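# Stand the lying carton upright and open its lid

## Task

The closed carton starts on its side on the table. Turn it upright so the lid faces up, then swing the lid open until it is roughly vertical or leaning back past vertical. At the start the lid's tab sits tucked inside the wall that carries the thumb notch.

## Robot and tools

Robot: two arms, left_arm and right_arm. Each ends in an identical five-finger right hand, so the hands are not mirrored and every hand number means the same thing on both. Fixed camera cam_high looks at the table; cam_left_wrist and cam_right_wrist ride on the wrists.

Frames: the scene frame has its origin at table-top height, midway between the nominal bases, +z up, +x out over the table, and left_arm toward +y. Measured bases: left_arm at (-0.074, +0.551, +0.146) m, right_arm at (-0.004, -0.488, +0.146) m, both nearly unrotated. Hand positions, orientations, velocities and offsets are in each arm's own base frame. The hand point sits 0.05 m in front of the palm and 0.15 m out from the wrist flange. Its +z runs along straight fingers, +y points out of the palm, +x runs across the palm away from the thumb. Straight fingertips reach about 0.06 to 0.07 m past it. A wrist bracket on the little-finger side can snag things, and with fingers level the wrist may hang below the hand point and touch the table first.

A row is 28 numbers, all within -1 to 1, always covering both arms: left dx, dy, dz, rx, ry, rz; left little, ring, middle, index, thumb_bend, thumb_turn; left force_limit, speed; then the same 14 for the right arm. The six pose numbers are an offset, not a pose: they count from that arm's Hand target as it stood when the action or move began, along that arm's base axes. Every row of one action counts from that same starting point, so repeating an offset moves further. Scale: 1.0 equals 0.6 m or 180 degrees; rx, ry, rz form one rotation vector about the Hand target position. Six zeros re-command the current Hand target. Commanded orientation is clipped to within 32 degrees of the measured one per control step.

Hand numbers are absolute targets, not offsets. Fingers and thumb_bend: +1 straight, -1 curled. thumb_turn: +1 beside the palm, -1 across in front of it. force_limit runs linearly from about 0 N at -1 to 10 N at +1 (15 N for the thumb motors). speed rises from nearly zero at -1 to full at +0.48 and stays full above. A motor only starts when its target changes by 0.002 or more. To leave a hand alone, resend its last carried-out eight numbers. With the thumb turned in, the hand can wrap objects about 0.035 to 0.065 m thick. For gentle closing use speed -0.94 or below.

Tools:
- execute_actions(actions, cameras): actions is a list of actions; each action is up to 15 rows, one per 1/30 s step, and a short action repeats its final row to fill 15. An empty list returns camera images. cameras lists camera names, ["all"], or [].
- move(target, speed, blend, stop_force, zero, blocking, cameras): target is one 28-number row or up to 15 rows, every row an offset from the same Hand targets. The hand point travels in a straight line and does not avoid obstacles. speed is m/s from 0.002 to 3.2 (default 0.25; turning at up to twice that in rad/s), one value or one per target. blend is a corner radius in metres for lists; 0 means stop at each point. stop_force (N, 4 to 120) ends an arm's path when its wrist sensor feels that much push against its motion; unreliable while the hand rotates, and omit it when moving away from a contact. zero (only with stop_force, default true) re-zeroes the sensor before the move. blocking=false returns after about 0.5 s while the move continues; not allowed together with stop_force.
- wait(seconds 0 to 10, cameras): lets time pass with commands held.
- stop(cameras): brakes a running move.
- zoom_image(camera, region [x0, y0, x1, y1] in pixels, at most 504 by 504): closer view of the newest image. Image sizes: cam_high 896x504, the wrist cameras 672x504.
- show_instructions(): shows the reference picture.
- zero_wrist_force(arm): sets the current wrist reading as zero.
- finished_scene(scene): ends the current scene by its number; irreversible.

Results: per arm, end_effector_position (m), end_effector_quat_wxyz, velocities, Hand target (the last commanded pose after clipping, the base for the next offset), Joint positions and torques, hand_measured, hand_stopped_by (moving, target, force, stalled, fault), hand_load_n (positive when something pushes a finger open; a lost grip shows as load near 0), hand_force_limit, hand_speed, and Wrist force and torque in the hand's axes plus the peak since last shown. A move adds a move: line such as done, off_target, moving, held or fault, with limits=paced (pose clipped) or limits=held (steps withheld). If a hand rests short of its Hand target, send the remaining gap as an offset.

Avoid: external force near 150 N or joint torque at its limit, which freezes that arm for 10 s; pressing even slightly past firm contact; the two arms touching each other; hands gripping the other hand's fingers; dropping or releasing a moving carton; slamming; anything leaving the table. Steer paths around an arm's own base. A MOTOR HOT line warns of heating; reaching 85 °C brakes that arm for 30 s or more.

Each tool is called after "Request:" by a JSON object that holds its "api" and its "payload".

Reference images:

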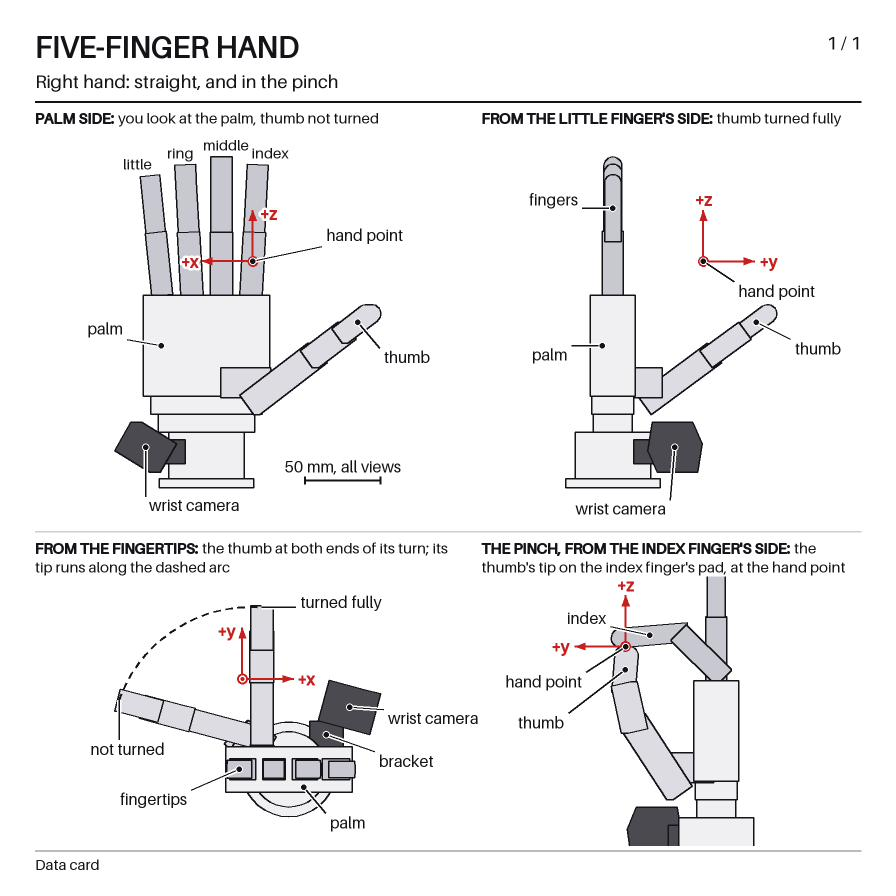

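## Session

Request:
{"api": "move", "payload": {"target": [0,0,0,0,0,0,1,1,1,1,1,1,0,0.3,0.45,0.62,-0.1,0,0,0,1,1,1,1,1,1,0,0.3], "speed": 0.002, "blocking": false, "cameras": ["all"]}}

Request:
{"api": "stop", "payload": {}}

Request:
{"api": "zoom_image", "payload": {"camera": "cam_high", "region": [260, 200, 460, 400]}}

Scene clock: 0.50 s.
left_arm: end_effector_position=(-0.1281, +0.4380, +0.6006) hand_measured=(+1.000, +1.000, +1.000, +1.000, +1.000, +1.000) hand_load_n=(+0.0, +0.0, +0.0, +0.0, +0.0, +0.0) hand_stopped_by=(target, target, target, target, target, target) hand_force_limit=0.00 hand_speed=0.30 end_effector_quat_wxyz=(-0.080, +0.713, -0.696, +0.029) | right_arm: end_effector_position=(+0.2159, -0.4797, +0.5341) hand_measured=(+1.000, +1.000, +1.000, +1.000, +1.000, +1.000) hand_load_n=(+0.0, +0.0, +0.0, +0.0, +0.0, +0.0) hand_stopped_by=(target, target, target, target, target, target) hand_force_limit=0.00 hand_speed=0.30 end_effector_quat_wxyz=(+0.001, +0.667, +0.742, +0.071)
Joint positions: left_arm=[1.397 -1.702 1.536 1.638 1.709 -1.774] | right_arm=[-1.669 -1.545 1.565 1.663 1.486 -1.78]
Joint torques (N m): left_arm=[-0.52 -25.05 -40.19 3.79 -0.04 -0.18] | right_arm=[14.89 -52.05 -22.84 1.3 -1.77 2.12]
Wrist force (N): left_arm=[-0.3 0.3 -0.3] | right_arm=[0.1 0.1 0.0]
Wrist torque (N m): left_arm=[0.06 0.05 0.00] | right_arm=[0.02 -0.02 -0.07]
Wrist force, peak (N): left_arm=[-0.2 0.6 -0.3] | right_arm=[-0.2 -0.3 0.4]
Hand target: left_arm -0.1281, +0.4380, +0.6006; -0.080, +0.713, -0.696, +0.029 | right_arm +0.2161, -0.4794, +0.5341; +0.001, +0.667, +0.742, +0.071
Off the commanded pose: left_arm 0.000 m, 0 deg | right_arm 0.463 m, 0 deg.
move: running

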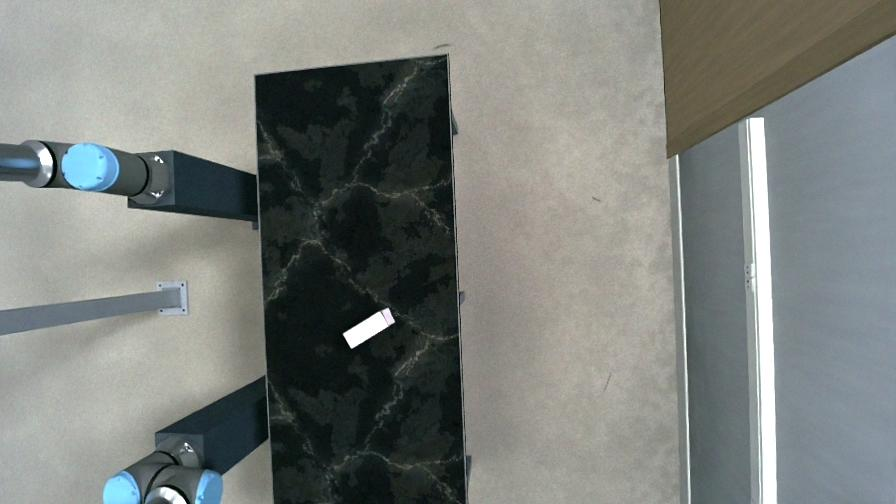

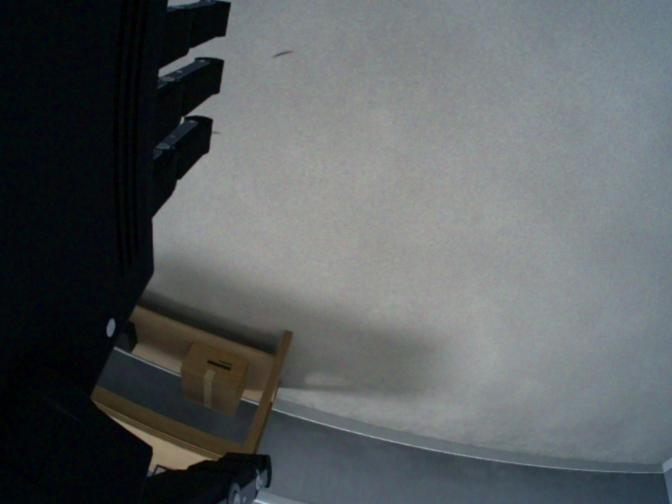

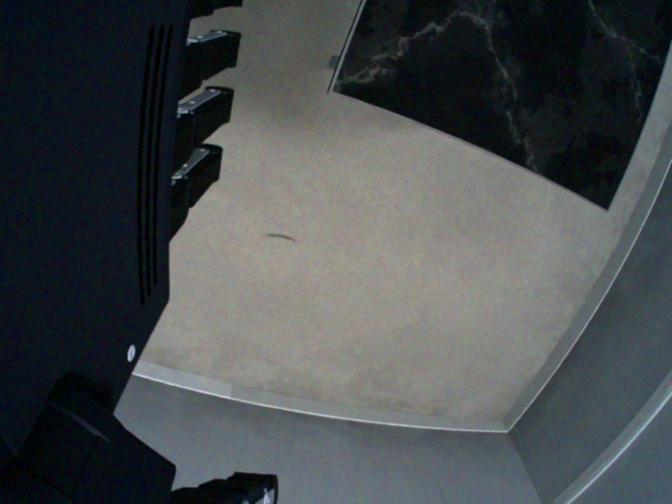

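Scene clock: 0.73 s.
left_arm: end_effector_position=(-0.1281, +0.4380, +0.6006) hand_measured=(+1.000, +1.000, +1.000, +1.000, +1.000, +1.000) hand_load_n=(+0.0, +0.0, +0.0, +0.0, +0.0, +0.0) hand_stopped_by=(target, target, target, target, target, target) hand_force_limit=0.00 hand_speed=0.30 end_effector_quat_wxyz=(-0.080, +0.713, -0.696, +0.029) | right_arm: end_effector_position=(+0.2161, -0.4794, +0.5341) hand_measured=(+1.000, +1.000, +1.000, +1.000, +1.000, +1.000) hand_load_n=(+0.0, +0.0, +0.0, +0.0, +0.0, +0.0) hand_stopped_by=(target, target, target, target, target, target) hand_force_limit=0.00 hand_speed=0.30 end_effector_quat_wxyz=(+0.001, +0.667, +0.742, +0.071)
Joint positions: left_arm=[1.397 -1.702 1.536 1.638 1.709 -1.774] | right_arm=[-1.669 -1.546 1.566 1.663 1.486 -1.779]
Joint velocities: within noise
Joint torques (N m): left_arm=[-0.61 -24.71 -39.98 3.61 0.02 0.1] | right_arm=[16.03 -52.34 -22.9 1.32 -2.23 2.21]
Wrist force (N): left_arm=[0.0 0.1 -0.1] | right_arm=[0.1 0.1 0.1]
Wrist torque (N m): left_arm=[0.02 0.00 0.01] | right_arm=[0.02 -0.01 -0.09]
Wrist force, peak (N): left_arm=[0.4 0.6 -0.1] | right_arm=[-0.3 -0.1 0.3]
Hand target: left_arm -0.1281, +0.4380, +0.6006; -0.080, +0.713, -0.696, +0.029 | right_arm +0.2161, -0.4794, +0.5341; +0.001, +0.667, +0.742, +0.071 (not the last commanded pose)
Off the commanded pose: left_arm 0.000 m, 0 deg | right_arm 0.463 m, 0 deg.
earlier move: stopped

Scaled by 2.520 from the camera's 896x504 image, which has a finer 1280x720 frame.
This view is cut from an older image: the scene may have changed since it was taken.

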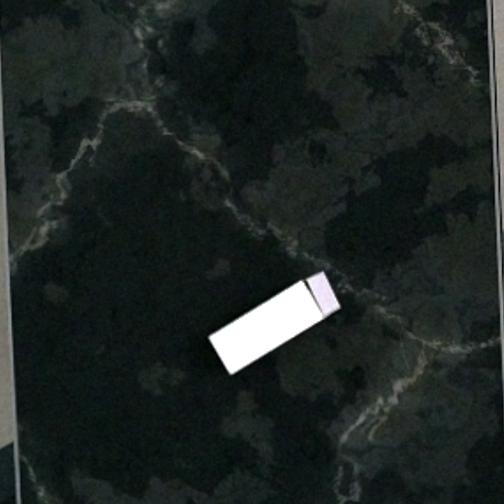

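Request:
{"api": "move", "payload": {"target": [0,0,0,0,0,0,1,1,1,1,1,1,0,0.3,0.42,0.86,-0.1,0,0,0,1,1,1,1,1,1,0,0.3], "speed": 0.6}}

Request:
{"api": "move", "payload": {"target": [0,0,0,0,0,0,1,1,1,1,1,1,0,0.3,0.55,0.77,-0.25,0,0,0,1,1,1,1,1,1,0,0.3], "speed": 0.6, "cameras": ["cam_high","cam_right_wrist"]}}

Request:
{"api": "zoom_image", "payload": {"camera": "cam_right_wrist", "region": [170, 60, 470, 285]}}

Scene clock: 4.03 s.
left_arm: end_effector_position=(-0.1281, +0.4380, +0.6006) hand_measured=(+1.000, +1.000, +1.000, +1.000, +1.000, +1.000) hand_load_n=(+0.0, +0.0, +0.0, +0.0, +0.0, +0.0) hand_stopped_by=(target, target, target, target, target, target) hand_force_limit=0.00 hand_speed=0.30 end_effector_quat_wxyz=(-0.080, +0.713, -0.696, +0.029) | right_arm: end_effector_position=(+0.4681, +0.0366, +0.4741) hand_measured=(+1.000, +1.000, +1.000, +1.000, +1.000, +1.000) hand_load_n=(+0.0, +0.0, +0.0, +0.0, +0.0, +0.0) hand_stopped_by=(target, target, target, target, target, target) hand_force_limit=0.00 hand_speed=0.30 end_effector_quat_wxyz=(+0.001, +0.667, +0.742, +0.071)
Joint positions: left_arm=[1.397 -1.702 1.536 1.638 1.709 -1.774] | right_arm=[-0.387 -1.753 1.827 1.447 1.439 -0.489]
Joint torques (N m): left_arm=[-0.02 -25.2 -40.11 3.78 0.07 -0.05] | right_arm=[15.4 -8.59 -47.77 5.99 2.09 1.54]
Wrist force (N): left_arm=[-0.1 0.4 -0.1] | right_arm=[0.2 0.0 -0.3]
Wrist torque (N m): left_arm=[0.07 0.02 0.01] | right_arm=[0.00 0.01 -0.15]
Wrist force, peak (N): left_arm=[-0.1 0.7 -0.1] | right_arm=[-1.8 -1.1 -0.4]
Hand target: left_arm -0.1281, +0.4380, +0.6006; -0.080, +0.713, -0.696, +0.029 | right_arm +0.4681, +0.0366, +0.4741; +0.001, +0.667, +0.742, +0.071
Off the commanded pose: left_arm 0.000 m, 0 deg | right_arm 0.000 m, 0 deg.
move: done

Scene clock: 6.07 s.
left_arm: end_effector_position=(-0.1281, +0.4380, +0.6006) hand_measured=(+1.000, +1.000, +1.000, +1.000, +1.000, +1.000) hand_load_n=(+0.0, +0.0, +0.0, +0.0, +0.0, +0.0) hand_stopped_by=(target, target, target, target, target, target) hand_force_limit=0.00 hand_speed=0.30 end_effector_quat_wxyz=(-0.080, +0.713, -0.696, +0.029) | right_arm: end_effector_position=(+0.7981, +0.4986, +0.3241) hand_measured=(+1.000, +1.000, +1.000, +1.000, +1.000, +1.000) hand_load_n=(+0.0, +0.0, +0.0, +0.0, +0.0, +0.0) hand_stopped_by=(target, target, target, target, target, target) hand_force_limit=0.00 hand_speed=0.30 end_effector_quat_wxyz=(+0.001, +0.667, +0.742, +0.071)
Joint positions: left_arm=[1.397 -1.702 1.536 1.638 1.709 -1.774] | right_arm=[0.407 -0.866 0.948 1.359 1.514 0.305]
Joint torques (N m): left_arm=[0.73 -24.53 -40.26 3.65 0.12 0.07] | right_arm=[17.57 -77.55 -45.87 5.71 1.49 1.82]
Wrist force (N): left_arm=[-0.1 0.4 -0.3] | right_arm=[0.1 0.4 0.2]
Wrist torque (N m): left_arm=[0.07 0.02 0.01] | right_arm=[0.02 -0.02 -0.13]
Wrist force, peak (N): left_arm=[-0.3 0.6 -0.2] | right_arm=[1.7 1.5 1.4]
Hand target: left_arm -0.1281, +0.4380, +0.6006; -0.080, +0.713, -0.696, +0.029 | right_arm +0.7981, +0.4986, +0.3241; +0.001, +0.667, +0.742, +0.071
Off the commanded pose: left_arm 0.000 m, 0 deg | right_arm 0.000 m, 0 deg.
move: done
Images, in order (width x height): cam_high 896x504, cam_right_wrist 672x504.

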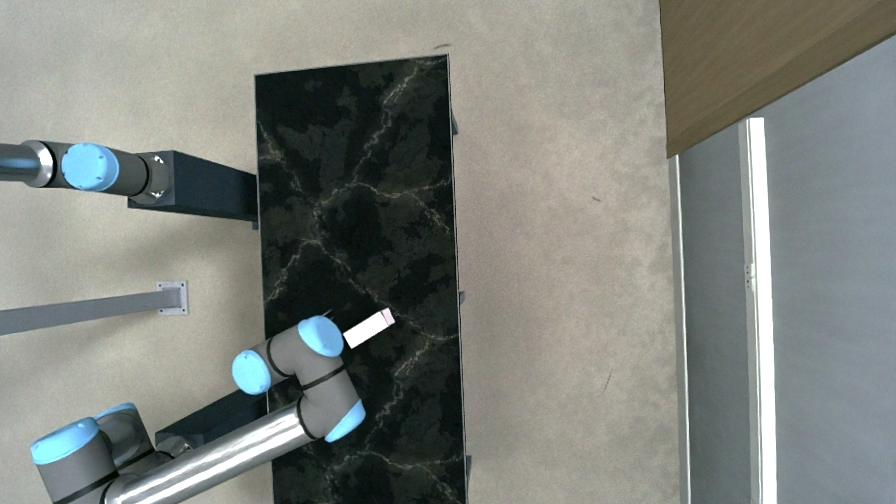

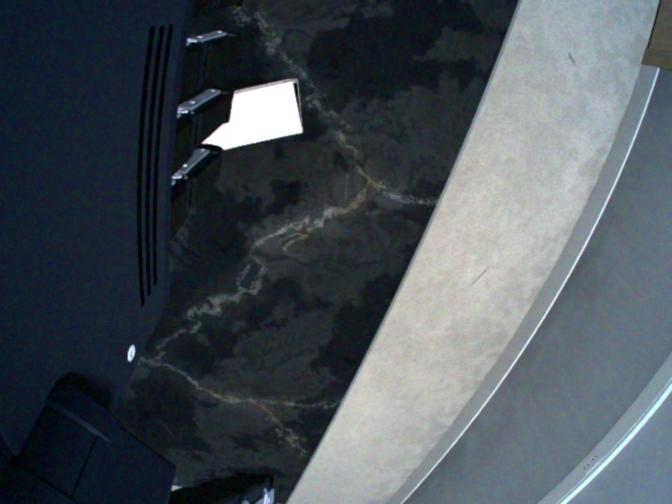

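Scaled by 1.680 from the camera's 672x504 image, which has a finer 960x720 frame.

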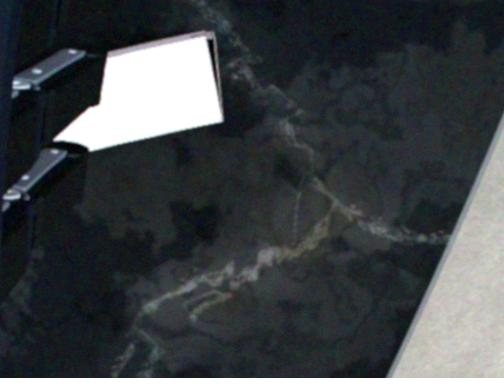

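Request:
{"api": "zoom_image", "payload": {"camera": "cam_right_wrist", "region": [200, 60, 330, 170]}}

Request:
{"api": "zoom_image", "payload": {"camera": "cam_high", "region": [335, 295, 405, 355]}}

Scaled by 3.877 from the camera's 672x504 image, which has a finer 960x720 frame.

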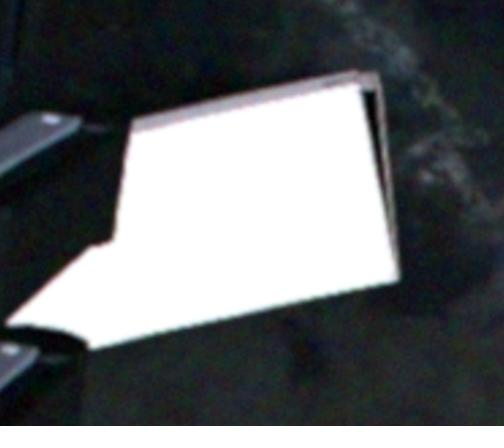

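Scaled by 7.200 from the camera's 896x504 image, which has a finer 1280x720 frame.

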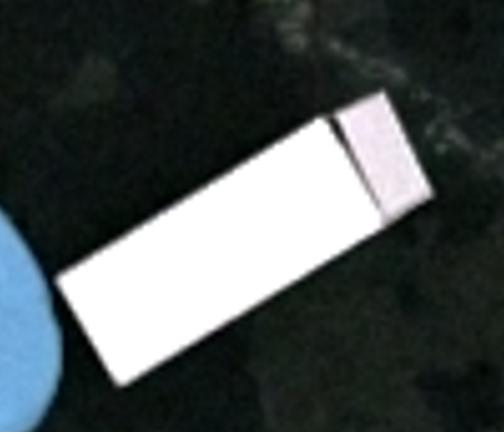

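Request:
{"api": "move", "payload": {"target": [0,0,0,0,0,0,1,1,1,1,1,1,0,0.3,-0.163,-0.148,-0.5,0.129,0.332,-0.305,1,0.75,0.75,0.75,0.95,-1,-0.6,0.2], "speed": 0.35, "cameras": ["cam_high","cam_right_wrist"]}}

Request:
{"api": "zoom_image", "payload": {"camera": "cam_high", "region": [330, 290, 410, 370]}}

Scene clock: 10.03 s.
left_arm: end_effector_position=(-0.1281, +0.4380, +0.6006) hand_measured=(+1.000, +1.000, +1.000, +1.000, +1.000, +1.000) hand_load_n=(+0.0, +0.0, +0.0, +0.0, +0.0, +0.5) hand_stopped_by=(target, target, target, target, target, target) hand_force_limit=0.00 hand_speed=0.30 end_effector_quat_wxyz=(-0.080, +0.713, -0.696, +0.029) | right_arm: end_effector_position=(+0.7004, +0.4099, +0.0242) hand_measured=(+1.000, +0.750, +0.750, +0.750, +0.950, -1.000) hand_load_n=(+0.0, +0.0, +0.0, +0.0, +0.0, +0.0) hand_stopped_by=(target, target, target, target, target, target) hand_force_limit=-0.60 hand_speed=0.20 end_effector_quat_wxyz=(-0.444, +0.852, +0.246, -0.128)
Joint positions: left_arm=[1.397 -1.702 1.536 1.638 1.709 -1.774] | right_arm=[0.114 -0.593 1.274 1.445 0.738 0.873]
Joint torques (N m): left_arm=[0.47 -25.55 -39.69 3.72 -0.03 -0.02] | right_arm=[-17.1 -78.76 -14.03 1.24 -3.66 1.25]
Wrist force (N): left_arm=[0.0 0.4 -0.3] | right_arm=[0.4 2.0 0.0]
Wrist torque (N m): left_arm=[0.08 0.02 0.02] | right_arm=[0.07 -0.10 0.00]
Wrist force, peak (N): left_arm=[0.1 0.7 -0.4] | right_arm=[0.1 2.9 0.2]
Hand target: left_arm -0.1281, +0.4380, +0.6006; -0.080, +0.713, -0.696, +0.029 | right_arm +0.7003, +0.4098, +0.0241; -0.445, +0.852, +0.245, -0.128
Off the commanded pose: left_arm 0.000 m, 0 deg | right_arm 0.000 m, 0 deg.
move: done
Images, in order (width x height): cam_high 896x504, cam_right_wrist 672x504.

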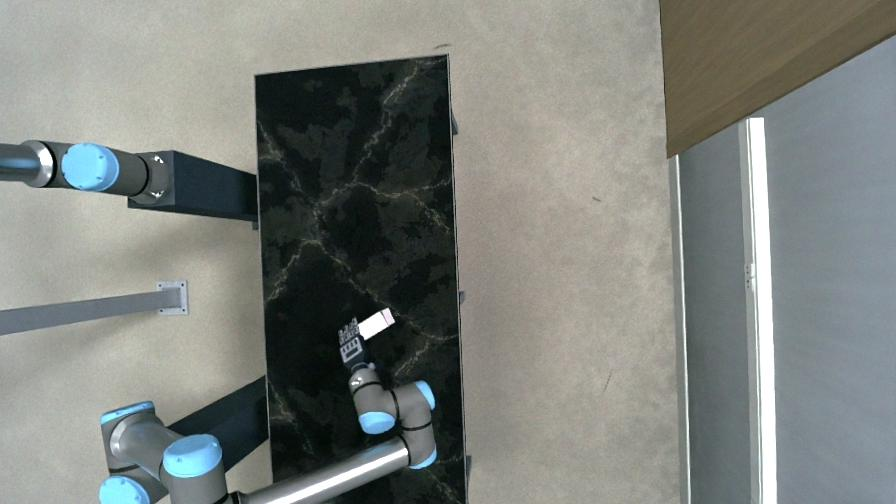

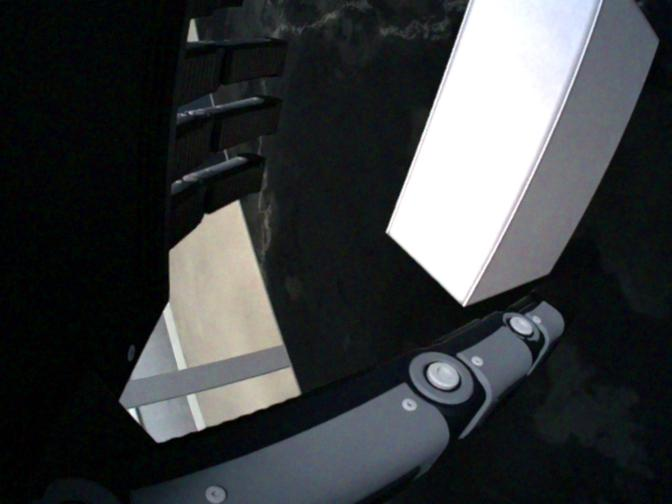

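Scaled by 6.300 from the camera's 896x504 image, which has a finer 1280x720 frame.

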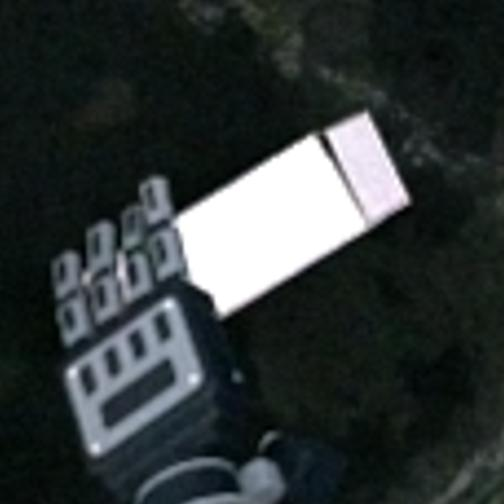

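Request:
{"api": "move", "payload": {"target": [0,0,0,0,0,0,1,1,1,1,1,1,0,0.3,0.037,0.038,-0.105,0,0,0,1,0.75,0.75,0.75,0.95,-1,-0.6,0.2], "speed": 0.2, "cameras": ["cam_high","cam_right_wrist"]}}

Request:
{"api": "zoom_image", "payload": {"camera": "cam_high", "region": [330, 290, 410, 370]}}

Scene clock: 11.77 s.
left_arm: end_effector_position=(-0.1281, +0.4380, +0.6006) hand_measured=(+1.000, +1.000, +1.000, +1.000, +1.000, +1.000) hand_load_n=(+0.0, +0.0, +0.0, +0.0, +0.0, +0.0) hand_stopped_by=(target, target, target, target, target, target) hand_force_limit=0.00 hand_speed=0.30 end_effector_quat_wxyz=(-0.080, +0.713, -0.696, +0.029) | right_arm: end_effector_position=(+0.7225, +0.4326, -0.0388) hand_measured=(+1.000, +0.750, +0.750, +0.750, +0.950, -1.000) hand_load_n=(+0.0, +0.0, +0.0, +0.0, +0.0, +0.0) hand_stopped_by=(target, target, target, target, target, target) hand_force_limit=-0.60 hand_speed=0.20 end_effector_quat_wxyz=(-0.445, +0.852, +0.245, -0.128)
Joint positions: left_arm=[1.397 -1.702 1.536 1.638 1.709 -1.774] | right_arm=[0.137 -0.486 1.177 1.413 0.726 0.903]
Joint torques (N m): left_arm=[-1.01 -24.66 -40.08 3.82 -0.05 -0.04] | right_arm=[16.48 -85.26 -38.86 0.95 -3.59 2.34]
Wrist force (N): left_arm=[0.2 0.4 -0.2] | right_arm=[0.0 2.0 -0.4]
Wrist torque (N m): left_arm=[0.07 -0.02 0.03] | right_arm=[0.09 -0.01 0.03]
Wrist force, peak (N): left_arm=[0.1 0.8 0.0] | right_arm=[0.4 3.1 0.4]
Hand target: left_arm -0.1281, +0.4380, +0.6006; -0.080, +0.713, -0.696, +0.029 | right_arm +0.7225, +0.4326, -0.0389; -0.445, +0.852, +0.245, -0.128
Off the commanded pose: left_arm 0.000 m, 0 deg | right_arm 0.000 m, 0 deg.
move: done
Images, in order (width x height): cam_high 896x504, cam_right_wrist 672x504.

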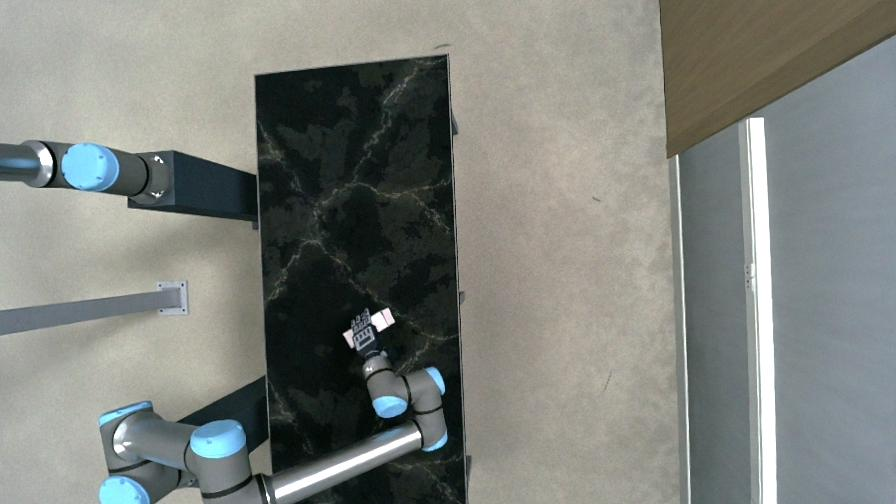

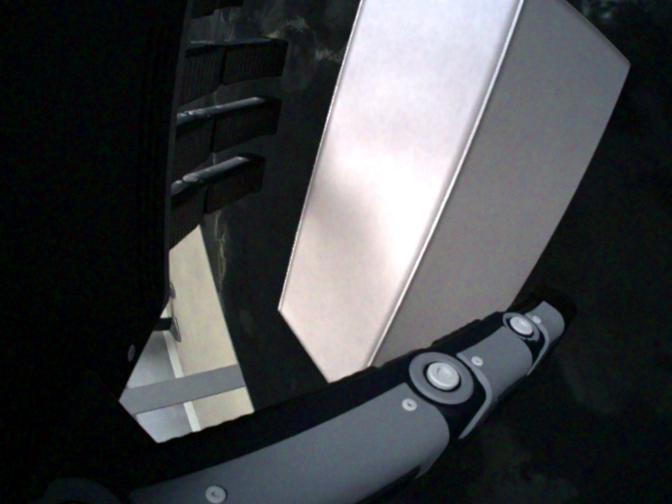

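Scaled by 6.300 from the camera's 896x504 image, which has a finer 1280x720 frame.

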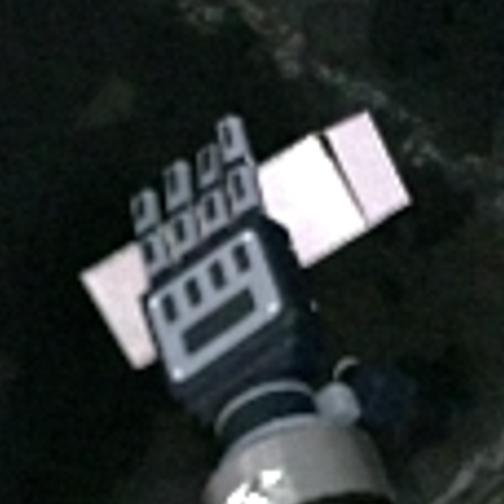

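Request:
{"api": "move", "payload": {"target": [0,0,0,0,0,0,1,1,1,1,1,1,0,0.3,-0.012,-0.008,-0.103,0,0,0,1,0.75,0.75,0.75,0.95,-1,-0.6,0.2], "speed": 0.08, "stop_force": 6, "cameras": ["cam_high","cam_right_wrist"]}}

Request:
{"api": "zoom_image", "payload": {"camera": "cam_high", "region": [330, 290, 410, 370]}}

Scene clock: 14.97 s.
left_arm: end_effector_position=(-0.1281, +0.4380, +0.6006) hand_measured=(+1.000, +1.000, +1.000, +1.000, +1.000, +1.000) hand_load_n=(+0.0, +0.0, +0.0, +0.0, +0.0, +0.0) hand_stopped_by=(target, target, target, target, target, target) hand_force_limit=0.00 hand_speed=0.30 end_effector_quat_wxyz=(-0.080, +0.713, -0.696, +0.029) | right_arm: end_effector_position=(+0.7173, +0.4292, -0.0827) hand_measured=(+1.000, +0.750, +0.750, +0.750, +0.950, -1.000) hand_load_n=(+0.0, +0.0, +0.0, +0.5, +0.0, +0.0) hand_stopped_by=(target, target, target, target, target, target) hand_force_limit=-0.60 hand_speed=0.20 end_effector_quat_wxyz=(-0.445, +0.852, +0.245, -0.128)
Joint positions: left_arm=[1.397 -1.702 1.536 1.638 1.709 -1.774] | right_arm=[0.134 -0.443 1.182 1.368 0.728 0.899]
Joint torques (N m): left_arm=[0.98 -25.67 -40.29 3.64 0.04 0.06] | right_arm=[11.29 -113.14 -38.51 6.03 -2.52 1.84]
Wrist force (N): left_arm=[-0.1 0.5 0.1] | right_arm=[-1.3 0.2 -0.6]
Wrist torque (N m): left_arm=[0.07 0.01 0.01] | right_arm=[-0.04 0.08 0.06]
Wrist force, peak (N): left_arm=[0.0 0.6 -0.4] | right_arm=[-3.5 -40.2 -21.6]
Hand target: left_arm -0.1281, +0.4380, +0.6006; -0.080, +0.713, -0.696, +0.029 | right_arm +0.7173, +0.4292, -0.0827; -0.445, +0.852, +0.245, -0.128 (not the last commanded pose)
Off the commanded pose: left_arm 0.000 m, 0 deg | right_arm 0.018 m, 0 deg.
move: contact (right_arm)
Images, in order (width x height): cam_high 896x504, cam_right_wrist 672x504.

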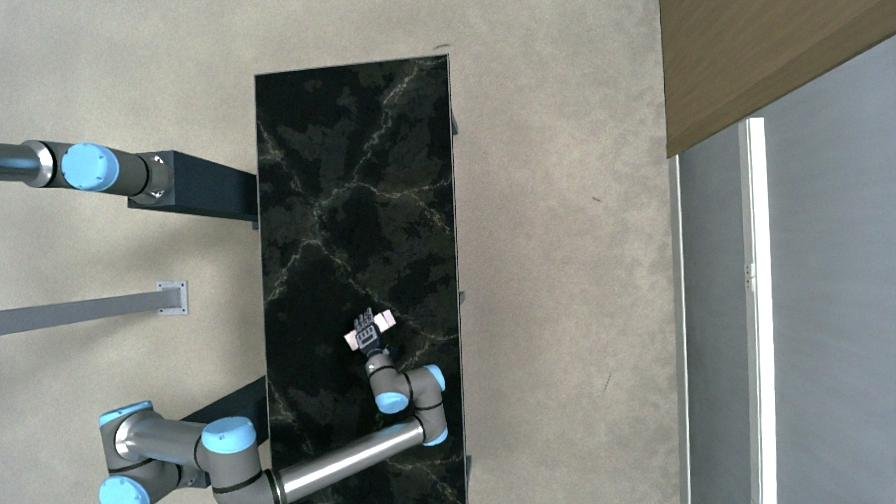

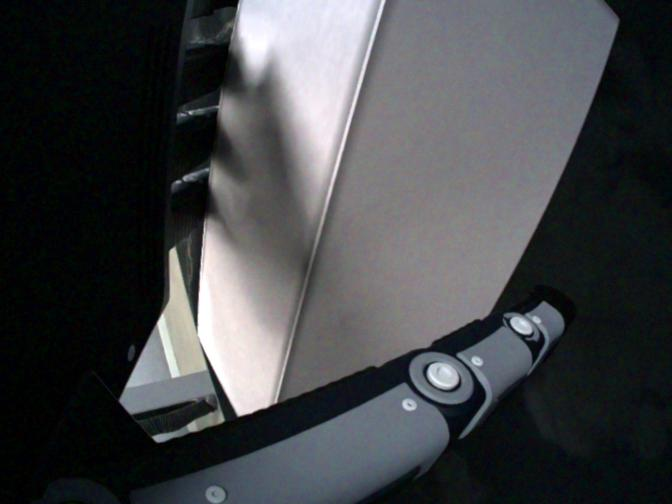

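Scaled by 6.300 from the camera's 896x504 image, which has a finer 1280x720 frame.

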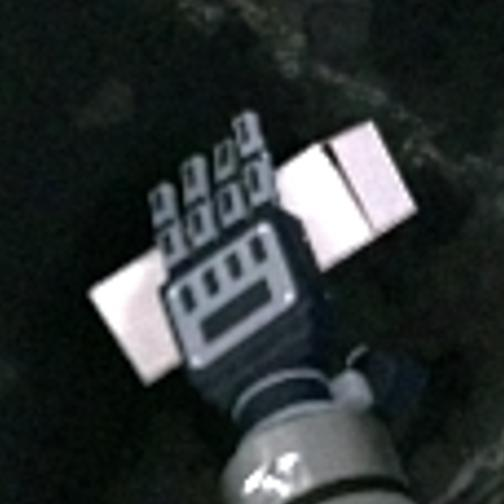

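Request:
{"api": "move", "payload": {"target": [0,0,0,0,0,0,1,1,1,1,1,1,0,0.3,-0.008,0.014,0.006,0,0,0,1,0.75,0.75,0.75,0.95,-1,-0.6,0.2], "speed": 0.08}}

Request:
{"api": "move", "payload": {"target": [0,0,0,0,0,0,1,1,1,1,1,1,0,0.3,0,0,0,0,0,0,1,0.1,0.1,0.1,0.95,-1,-0.6,-0.9]}}

Request:
{"api": "move", "payload": {"target": [0,0,0,0,0,0,1,1,1,1,1,1,0,0.3,0,0,0,0,0,0,1,0.1,0.1,0.1,-0.3,-1,-0.5,-0.9], "cameras": ["cam_high","cam_right_wrist"]}}

Request:
{"api": "zoom_image", "payload": {"camera": "cam_high", "region": [330, 290, 410, 370]}}

Scene clock: 16.93 s.
left_arm: end_effector_position=(-0.1281, +0.4380, +0.6006) hand_measured=(+1.000, +1.000, +1.000, +1.000, +1.000, +1.000) hand_load_n=(+0.0, +0.0, -0.5, +0.0, +0.0, +0.0) hand_stopped_by=(target, target, target, target, target, target) hand_force_limit=0.00 hand_speed=0.30 end_effector_quat_wxyz=(-0.080, +0.713, -0.696, +0.029) | right_arm: end_effector_position=(+0.7126, +0.4374, -0.0792) hand_measured=(+1.000, +0.750, +0.750, +0.750, +0.950, -1.000) hand_load_n=(+0.0, +0.0, +0.0, +0.0, +0.5, +0.0) hand_stopped_by=(target, target, target, target, target, target) hand_force_limit=-0.60 hand_speed=0.20 end_effector_quat_wxyz=(-0.445, +0.852, +0.245, -0.128)
Joint positions: left_arm=[1.397 -1.702 1.536 1.638 1.709 -1.774] | right_arm=[0.144 -0.45 1.188 1.36 0.723 0.912]
Joint torques (N m): left_arm=[0.5 -25.69 -40.39 3.68 -0.06 0.15] | right_arm=[12.6 -111.68 -12.33 1.02 -2.92 1.6]
Wrist force (N): left_arm=[-0.3 0.6 0.1] | right_arm=[-1.2 0.8 0.1]
Wrist torque (N m): left_arm=[0.09 0.04 0.00] | right_arm=[-0.12 0.15 -0.05]
Wrist force, peak (N): left_arm=[-0.1 0.8 -0.4] | right_arm=[-1.4 -0.6 -1.4]
Hand target: left_arm -0.1281, +0.4380, +0.6006; -0.080, +0.713, -0.696, +0.029 | right_arm +0.7125, +0.4376, -0.0791; -0.445, +0.852, +0.245, -0.128
Off the commanded pose: left_arm 0.000 m, 0 deg | right_arm 0.000 m, 0 deg.
move: done

Scene clock: 19.53 s.
left_arm: end_effector_position=(-0.1281, +0.4380, +0.6006) hand_measured=(+1.000, +1.000, +1.000, +1.000, +1.000, +1.000) hand_load_n=(+0.0, +0.0, +0.0, +0.0, +0.0, +0.0) hand_stopped_by=(target, target, target, target, target, target) hand_force_limit=0.00 hand_speed=0.30 end_effector_quat_wxyz=(-0.080, +0.713, -0.696, +0.029) | right_arm: end_effector_position=(+0.7125, +0.4376, -0.0791) hand_measured=(+1.000, +0.100, +0.100, +0.100, +0.950, -1.000) hand_load_n=(+0.0, +0.0, +0.0, +0.0, +0.0, +0.0) hand_stopped_by=(target, target, target, target, target, target) hand_force_limit=-0.60 hand_speed=-0.90 end_effector_quat_wxyz=(-0.445, +0.852, +0.245, -0.128)
Joint positions: left_arm=[1.397 -1.702 1.536 1.638 1.709 -1.774] | right_arm=[0.144 -0.45 1.188 1.36 0.723 0.912]
Joint torques (N m): left_arm=[0.39 -24.39 -39.93 3.77 0.06 -0.07] | right_arm=[16.86 -110.98 -12.86 1.2 -2.78 2.21]
Wrist force (N): left_arm=[-0.3 0.3 -0.4] | right_arm=[-1.1 0.7 -0.1]
Wrist torque (N m): left_arm=[0.06 0.06 -0.01] | right_arm=[-0.11 0.13 -0.04]
Wrist force, peak (N): left_arm=[-0.1 0.7 -0.2] | right_arm=[-1.4 0.9 -0.4]
Hand target: left_arm -0.1281, +0.4380, +0.6006; -0.080, +0.713, -0.696, +0.029 | right_arm +0.7125, +0.4376, -0.0791; -0.445, +0.852, +0.245, -0.128
Off the commanded pose: left_arm 0.000 m, 0 deg | right_arm 0.000 m, 0 deg.
move: done

Scene clock: 20.07 s.
left_arm: end_effector_position=(-0.1281, +0.4380, +0.6006) hand_measured=(+1.000, +1.000, +1.000, +1.000, +1.000, +1.000) hand_load_n=(+0.0, +0.0, +0.0, +0.0, +0.0, +0.0) hand_stopped_by=(target, target, target, target, target, target) hand_force_limit=0.00 hand_speed=0.30 end_effector_quat_wxyz=(-0.080, +0.713, -0.696, +0.029) | right_arm: end_effector_position=(+0.7125, +0.4376, -0.0791) hand_measured=(+1.000, +0.100, +0.100, +0.100, +0.910, -1.000) hand_load_n=(+0.0, +0.0, +3.0, +0.0, +3.5, +0.0) hand_stopped_by=(target, target, target, target, force, target) hand_force_limit=-0.50 hand_speed=-0.90 end_effector_quat_wxyz=(-0.445, +0.852, +0.245, -0.128)
Joint positions: left_arm=[1.397 -1.702 1.536 1.638 1.709 -1.774] | right_arm=[0.144 -0.45 1.188 1.36 0.723 0.912]
Joint torques (N m): left_arm=[0.13 -24.1 -40.27 3.66 0.05 0.05] | right_arm=[16.34 -108.92 -14.18 1.51 -2.91 1.69]
Wrist force (N): left_arm=[0.0 0.3 -0.2] | right_arm=[-1.3 0.4 -0.9]
Wrist torque (N m): left_arm=[0.05 0.01 0.01] | right_arm=[-0.06 0.17 -0.06]
Wrist force, peak (N): left_arm=[0.0 0.6 -0.2] | right_arm=[-1.1 -0.3 -1.6]
Hand target: left_arm -0.1281, +0.4380, +0.6006; -0.080, +0.713, -0.696, +0.029 | right_arm +0.7125, +0.4376, -0.0791; -0.445, +0.852, +0.245, -0.128
Off the commanded pose: left_arm 0.000 m, 0 deg | right_arm 0.000 m, 0 deg.
move: done
Images, in order (width x height): cam_high 896x504, cam_right_wrist 672x504.

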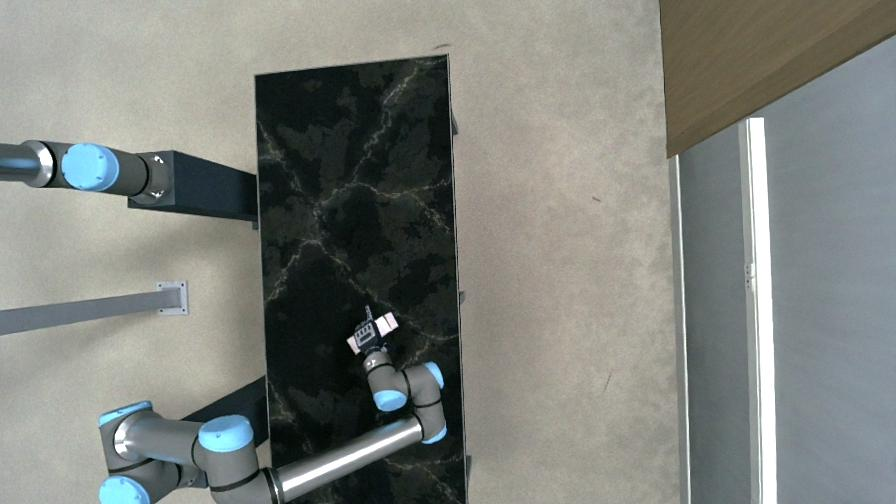

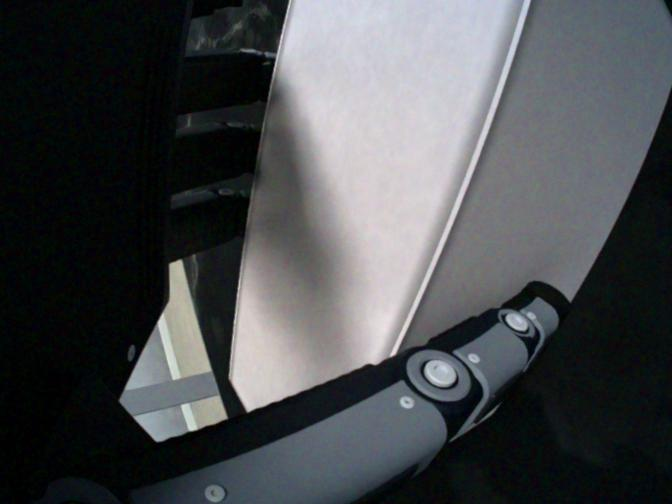

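Scaled by 6.300 from the camera's 896x504 image, which has a finer 1280x720 frame.

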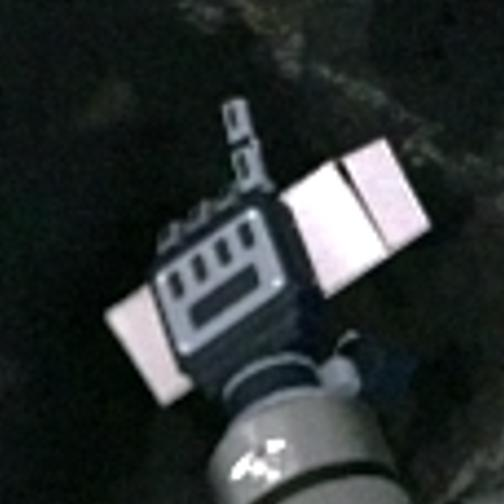

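Request:
{"api": "move", "payload": {"target": [0,0,0,0,0,0,1,1,1,1,1,1,0,0.3,0,0,0,0,0,0,1,-0.1,-0.1,-0.1,-0.3,-1,-0.15,-0.9]}}

Request:
{"api": "move", "payload": {"target": [0,0,0,0,0,0,1,1,1,1,1,1,0,0.3,0,0,0.15,0,0,0,1,-0.1,-0.1,-0.1,-0.3,-1,-0.15,-0.9], "speed": 0.12}}

Request:
{"api": "move", "payload": {"target": [0,0,0,0,0,0,1,1,1,1,1,1,0,0.3,-0.19,0.04,0.25,0.105,-0.497,-0.176,1,-0.1,-0.1,-0.1,-0.3,-1,-0.15,-0.9], "speed": 0.3, "cameras": ["cam_high","cam_right_wrist"]}}

Request:
{"api": "zoom_image", "payload": {"camera": "cam_high", "region": [260, 270, 360, 370]}}

Scene clock: 21.20 s.
left_arm: end_effector_position=(-0.1281, +0.4380, +0.6006) hand_measured=(+1.000, +1.000, +1.000, +1.000, +1.000, +1.000) hand_load_n=(+0.5, +0.5, +0.0, +0.0, +0.0, +0.0) hand_stopped_by=(target, target, target, target, target, target) hand_force_limit=0.00 hand_speed=0.30 end_effector_quat_wxyz=(-0.080, +0.713, -0.696, +0.029) | right_arm: end_effector_position=(+0.7125, +0.4376, -0.0791) hand_measured=(+1.000, +0.056, +0.092, +0.074, +0.912, -1.000) hand_load_n=(+0.0, +6.5, +0.0, +4.5, +11.0, +2.0) hand_stopped_by=(target, force, force, force, force, target) hand_force_limit=-0.15 hand_speed=-0.90 end_effector_quat_wxyz=(-0.445, +0.852, +0.245, -0.128)
Joint positions: left_arm=[1.397 -1.702 1.536 1.638 1.709 -1.774] | right_arm=[0.144 -0.45 1.188 1.36 0.723 0.912]
Joint torques (N m): left_arm=[0.9 -24.52 -40.44 3.94 -0.07 -0.04] | right_arm=[13.42 -107.64 -13.94 1.74 -2.57 1.8]
Wrist force (N): left_arm=[0.1 0.4 -0.1] | right_arm=[-1.2 1.1 -0.1]
Wrist torque (N m): left_arm=[0.06 -0.02 0.02] | right_arm=[-0.08 0.15 -0.04]
Wrist force, peak (N): left_arm=[0.3 0.8 0.1] | right_arm=[-1.2 0.0 -1.5]
Hand target: left_arm -0.1281, +0.4380, +0.6006; -0.080, +0.713, -0.696, +0.029 | right_arm +0.7125, +0.4376, -0.0791; -0.445, +0.852, +0.245, -0.128
Off the commanded pose: left_arm 0.000 m, 0 deg | right_arm 0.000 m, 0 deg.
move: done

Scene clock: 22.47 s.
left_arm: end_effector_position=(-0.1281, +0.4380, +0.6006) hand_measured=(+1.000, +1.000, +1.000, +1.000, +1.000, +1.000) hand_load_n=(+0.0, +0.0, +0.0, +0.0, +0.0, +0.0) hand_stopped_by=(target, target, target, target, target, target) hand_force_limit=0.00 hand_speed=0.30 end_effector_quat_wxyz=(-0.080, +0.713, -0.696, +0.029) | right_arm: end_effector_position=(+0.7124, +0.4377, +0.0107) hand_measured=(+1.000, +0.056, +0.092, +0.074, +0.912, -1.000) hand_load_n=(+0.0, +6.0, +0.0, +5.0, +11.0, +2.0) hand_stopped_by=(target, force, force, force, force, target) hand_force_limit=-0.15 hand_speed=-0.90 end_effector_quat_wxyz=(-0.445, +0.852, +0.245, -0.128)
Joint positions: left_arm=[1.397 -1.702 1.536 1.638 1.709 -1.774] | right_arm=[0.144 -0.551 1.208 1.441 0.723 0.912]
Joint torques (N m): left_arm=[0.77 -24.38 -40.22 3.74 0.02 -0.05] | right_arm=[-9.23 -111.33 -13.4 6.26 -0.38 -2.18]
Wrist force (N): left_arm=[-0.3 0.5 -0.2] | right_arm=[-1.2 1.2 0.2]
Wrist torque (N m): left_arm=[0.08 0.05 0.00] | right_arm=[-0.07 0.15 -0.06]
Wrist force, peak (N): left_arm=[-0.1 0.7 -0.1] | right_arm=[-1.1 1.9 0.5]
Hand target: left_arm -0.1281, +0.4380, +0.6006; -0.080, +0.713, -0.696, +0.029 | right_arm +0.7125, +0.4376, +0.0109; -0.445, +0.852, +0.245, -0.128
Off the commanded pose: left_arm 0.000 m, 0 deg | right_arm 0.000 m, 0 deg.
move: done

Scene clock: 26.10 s.
left_arm: end_effector_position=(-0.1281, +0.4380, +0.6006) hand_measured=(+1.000, +1.000, +1.000, +1.000, +1.000, +1.000) hand_load_n=(+0.0, +0.0, +0.0, +0.0, +0.0, +0.0) hand_stopped_by=(target, target, target, target, target, target) hand_force_limit=0.00 hand_speed=0.30 end_effector_quat_wxyz=(-0.080, +0.713, -0.696, +0.029) | right_arm: end_effector_position=(+0.5985, +0.4616, +0.1609) hand_measured=(+1.000, +0.056, +0.092, +0.074, +0.912, -1.000) hand_load_n=(+0.0, +6.0, +0.0, +5.0, +11.0, +2.5) hand_stopped_by=(target, force, force, force, force, target) hand_force_limit=-0.15 hand_speed=-0.90 end_effector_quat_wxyz=(-0.281, +0.650, +0.280, +0.648)
Joint positions: left_arm=[1.397 -1.702 1.536 1.638 1.709 -1.774] | right_arm=[0.323 -1.368 2.33 -0.96 1.076 1.572]
Joint torques (N m): left_arm=[0.39 -25.43 -40.12 3.72 0.12 0] | right_arm=[15.62 -26.33 -10.36 -4.85 2.32 -2.49]
Wrist force (N): left_arm=[-0.1 0.5 0.1] | right_arm=[-2.6 -1.1 -1.8]
Wrist torque (N m): left_arm=[0.07 0.01 0.01] | right_arm=[0.00 0.25 -0.11]
Wrist force, peak (N): left_arm=[0.1 0.7 -0.1] | right_arm=[-3.4 -1.6 -1.8]
Hand target: left_arm -0.1281, +0.4380, +0.6006; -0.080, +0.713, -0.696, +0.029 | right_arm +0.5985, +0.4616, +0.1609; -0.281, +0.650, +0.280, +0.648
Off the commanded pose: left_arm 0.000 m, 0 deg | right_arm 0.000 m, 0 deg.
move: done
Images, in order (width x height): cam_high 896x504, cam_right_wrist 672x504.

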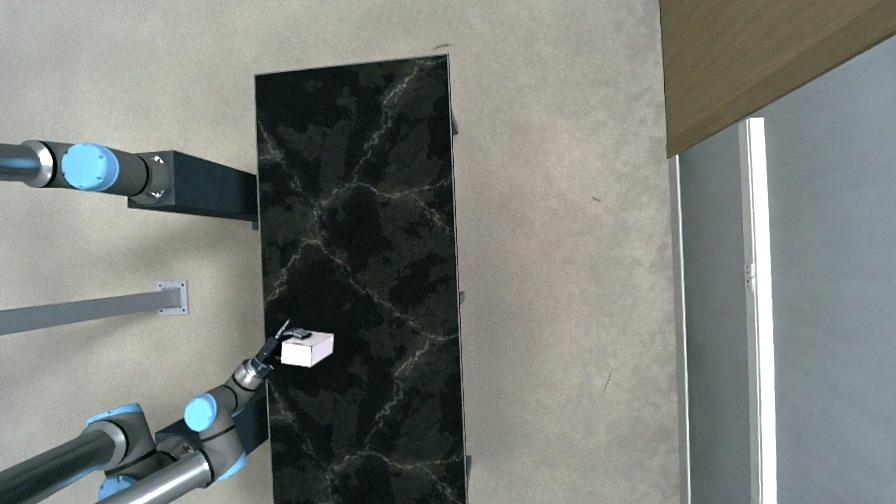

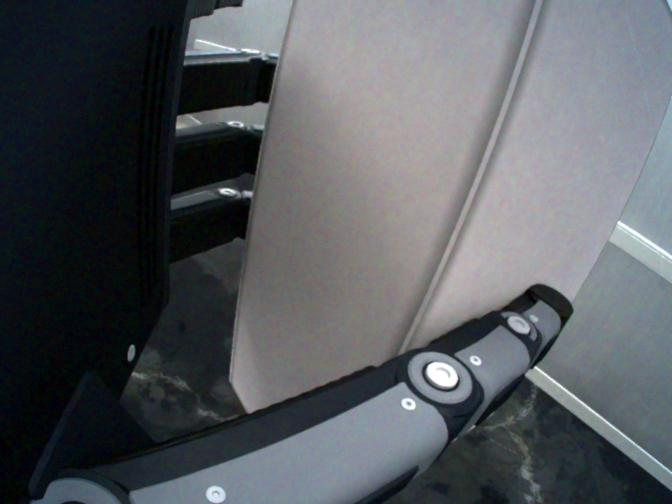

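Scaled by 5.040 from the camera's 896x504 image, which has a finer 1280x720 frame.

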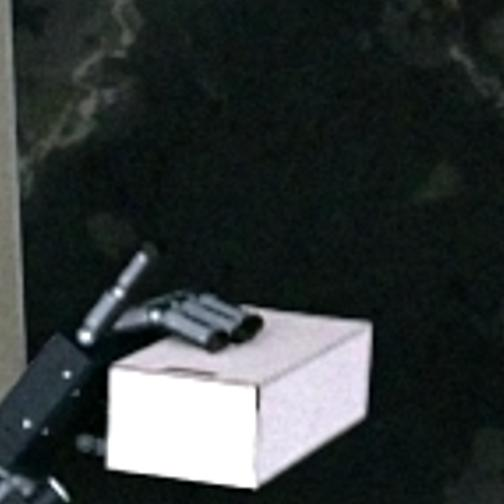

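Request:
{"api": "move", "payload": {"target": [0.9,-0.08,-0.17,0,0,0,-1,-1,-1,1,0.8,-1,0,0.3,0,0,-0.35,0,0,0,1,-0.1,-0.1,-0.1,-0.3,-1,-0.15,-0.9], "speed": 0.4}}

Request:
{"api": "move", "payload": {"target": [0,0,0,0,0,0,-1,-1,-1,1,0.8,-1,0,0.3,0,0,-0.15,0,0,0,1,-0.1,-0.1,-0.1,-0.3,-1,-0.15,-0.9], "speed": 0.03, "stop_force": 5, "cameras": ["cam_high"]}}

Request:
{"api": "zoom_image", "payload": {"camera": "cam_high", "region": [290, 270, 390, 370]}}

Scene clock: 28.77 s.
left_arm: end_effector_position=(+0.4117, +0.3900, +0.4986) hand_measured=(-1.000, -1.000, -1.000, +1.000, +0.800, -1.000) hand_load_n=(+0.0, +0.0, +0.0, +0.0, +0.0, +0.5) hand_stopped_by=(target, target, target, target, target, target) hand_force_limit=0.00 hand_speed=0.30 end_effector_quat_wxyz=(-0.080, +0.713, -0.696, +0.029) | right_arm: end_effector_position=(+0.5985, +0.4616, -0.0490) hand_measured=(+1.000, +0.056, +0.092, +0.074, +0.912, -1.000) hand_load_n=(+0.0, +6.0, +0.0, +5.0, +11.0, +2.0) hand_stopped_by=(target, force, force, force, force, target) hand_force_limit=-0.15 hand_speed=-0.90 end_effector_quat_wxyz=(-0.281, +0.650, +0.280, +0.648)
Joint positions: left_arm=[0.346 -1.46 1.46 1.401 1.554 -2.817] | right_arm=[0.323 -0.92 2.352 -1.43 1.076 1.572]
Joint torques (N m): left_arm=[-11.91 -29.59 -49.22 5.75 -3.51 -2.43] | right_arm=[18.29 -41.51 -19.2 -4.8 2.15 2.01]
Wrist force (N): left_arm=[0.2 0.2 -0.2] | right_arm=[-2.8 -1.4 -2.0]
Wrist torque (N m): left_arm=[0.06 -0.04 0.08] | right_arm=[0.01 0.31 -0.32]
Wrist force, peak (N): left_arm=[0.7 -1.8 0.5] | right_arm=[-3.5 -1.8 -2.0]
Hand target: left_arm +0.4119, +0.3900, +0.4986; -0.080, +0.713, -0.696, +0.029 | right_arm +0.5985, +0.4616, -0.0491; -0.281, +0.650, +0.280, +0.648
Off the commanded pose: left_arm 0.000 m, 0 deg | right_arm 0.000 m, 0 deg.
move: done

Scene clock: 31.07 s.
left_arm: end_effector_position=(+0.4119, +0.3900, +0.4986) hand_measured=(-1.000, -1.000, -1.000, +1.000, +0.800, -1.000) hand_load_n=(+0.0, +0.0, +0.0, +0.0, +0.0, +0.0) hand_stopped_by=(target, target, target, target, target, target) hand_force_limit=0.00 hand_speed=0.30 end_effector_quat_wxyz=(-0.080, +0.713, -0.696, +0.029) | right_arm: end_effector_position=(+0.5984, +0.4616, -0.0822) hand_measured=(+1.000, +0.056, +0.092, +0.074, +0.912, -1.000) hand_load_n=(+0.0, +7.0, +0.0, +3.5, +10.5, +1.0) hand_stopped_by=(target, force, force, force, force, target) hand_force_limit=-0.15 hand_speed=-0.90 end_effector_quat_wxyz=(-0.281, +0.650, +0.280, +0.648)
Joint positions: left_arm=[0.346 -1.459 1.46 1.401 1.554 -2.817] | right_arm=[0.323 -0.845 2.339 -1.493 1.076 1.572]
Joint torques (N m): left_arm=[-13.59 -26.61 -49.63 5.67 -3.49 -2.32] | right_arm=[7.1 -70.65 9.06 0.75 0.42 2.11]
Wrist force (N): left_arm=[0.4 0.2 -0.3] | right_arm=[-1.9 -0.7 -1.6]
Wrist torque (N m): left_arm=[0.07 -0.05 0.08] | right_arm=[0.00 0.20 -0.32]
Wrist force, peak (N): left_arm=[0.1 0.6 -0.2] | right_arm=[9.0 -2.6 0.6]
Hand target: left_arm +0.4119, +0.3900, +0.4986; -0.080, +0.713, -0.696, +0.029 | right_arm +0.5984, +0.4616, -0.0822; -0.281, +0.650, +0.280, +0.648 (not the last commanded pose)
Off the commanded pose: left_arm 0.000 m, 0 deg | right_arm 0.057 m, 0 deg.
move: contact (right_arm)
Images, in order (width x height): cam_high 896x504.

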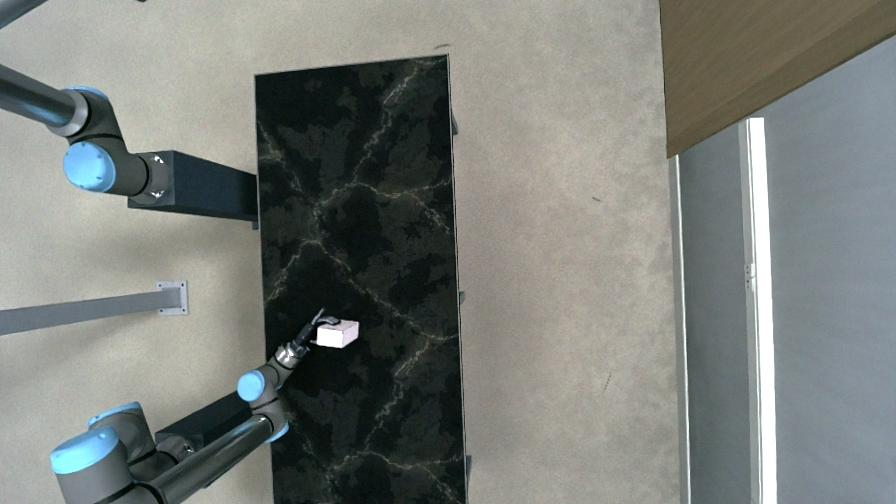

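Scaled by 5.040 from the camera's 896x504 image, which has a finer 1280x720 frame.

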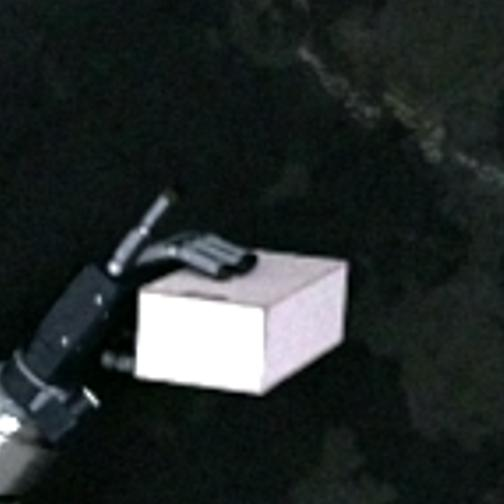

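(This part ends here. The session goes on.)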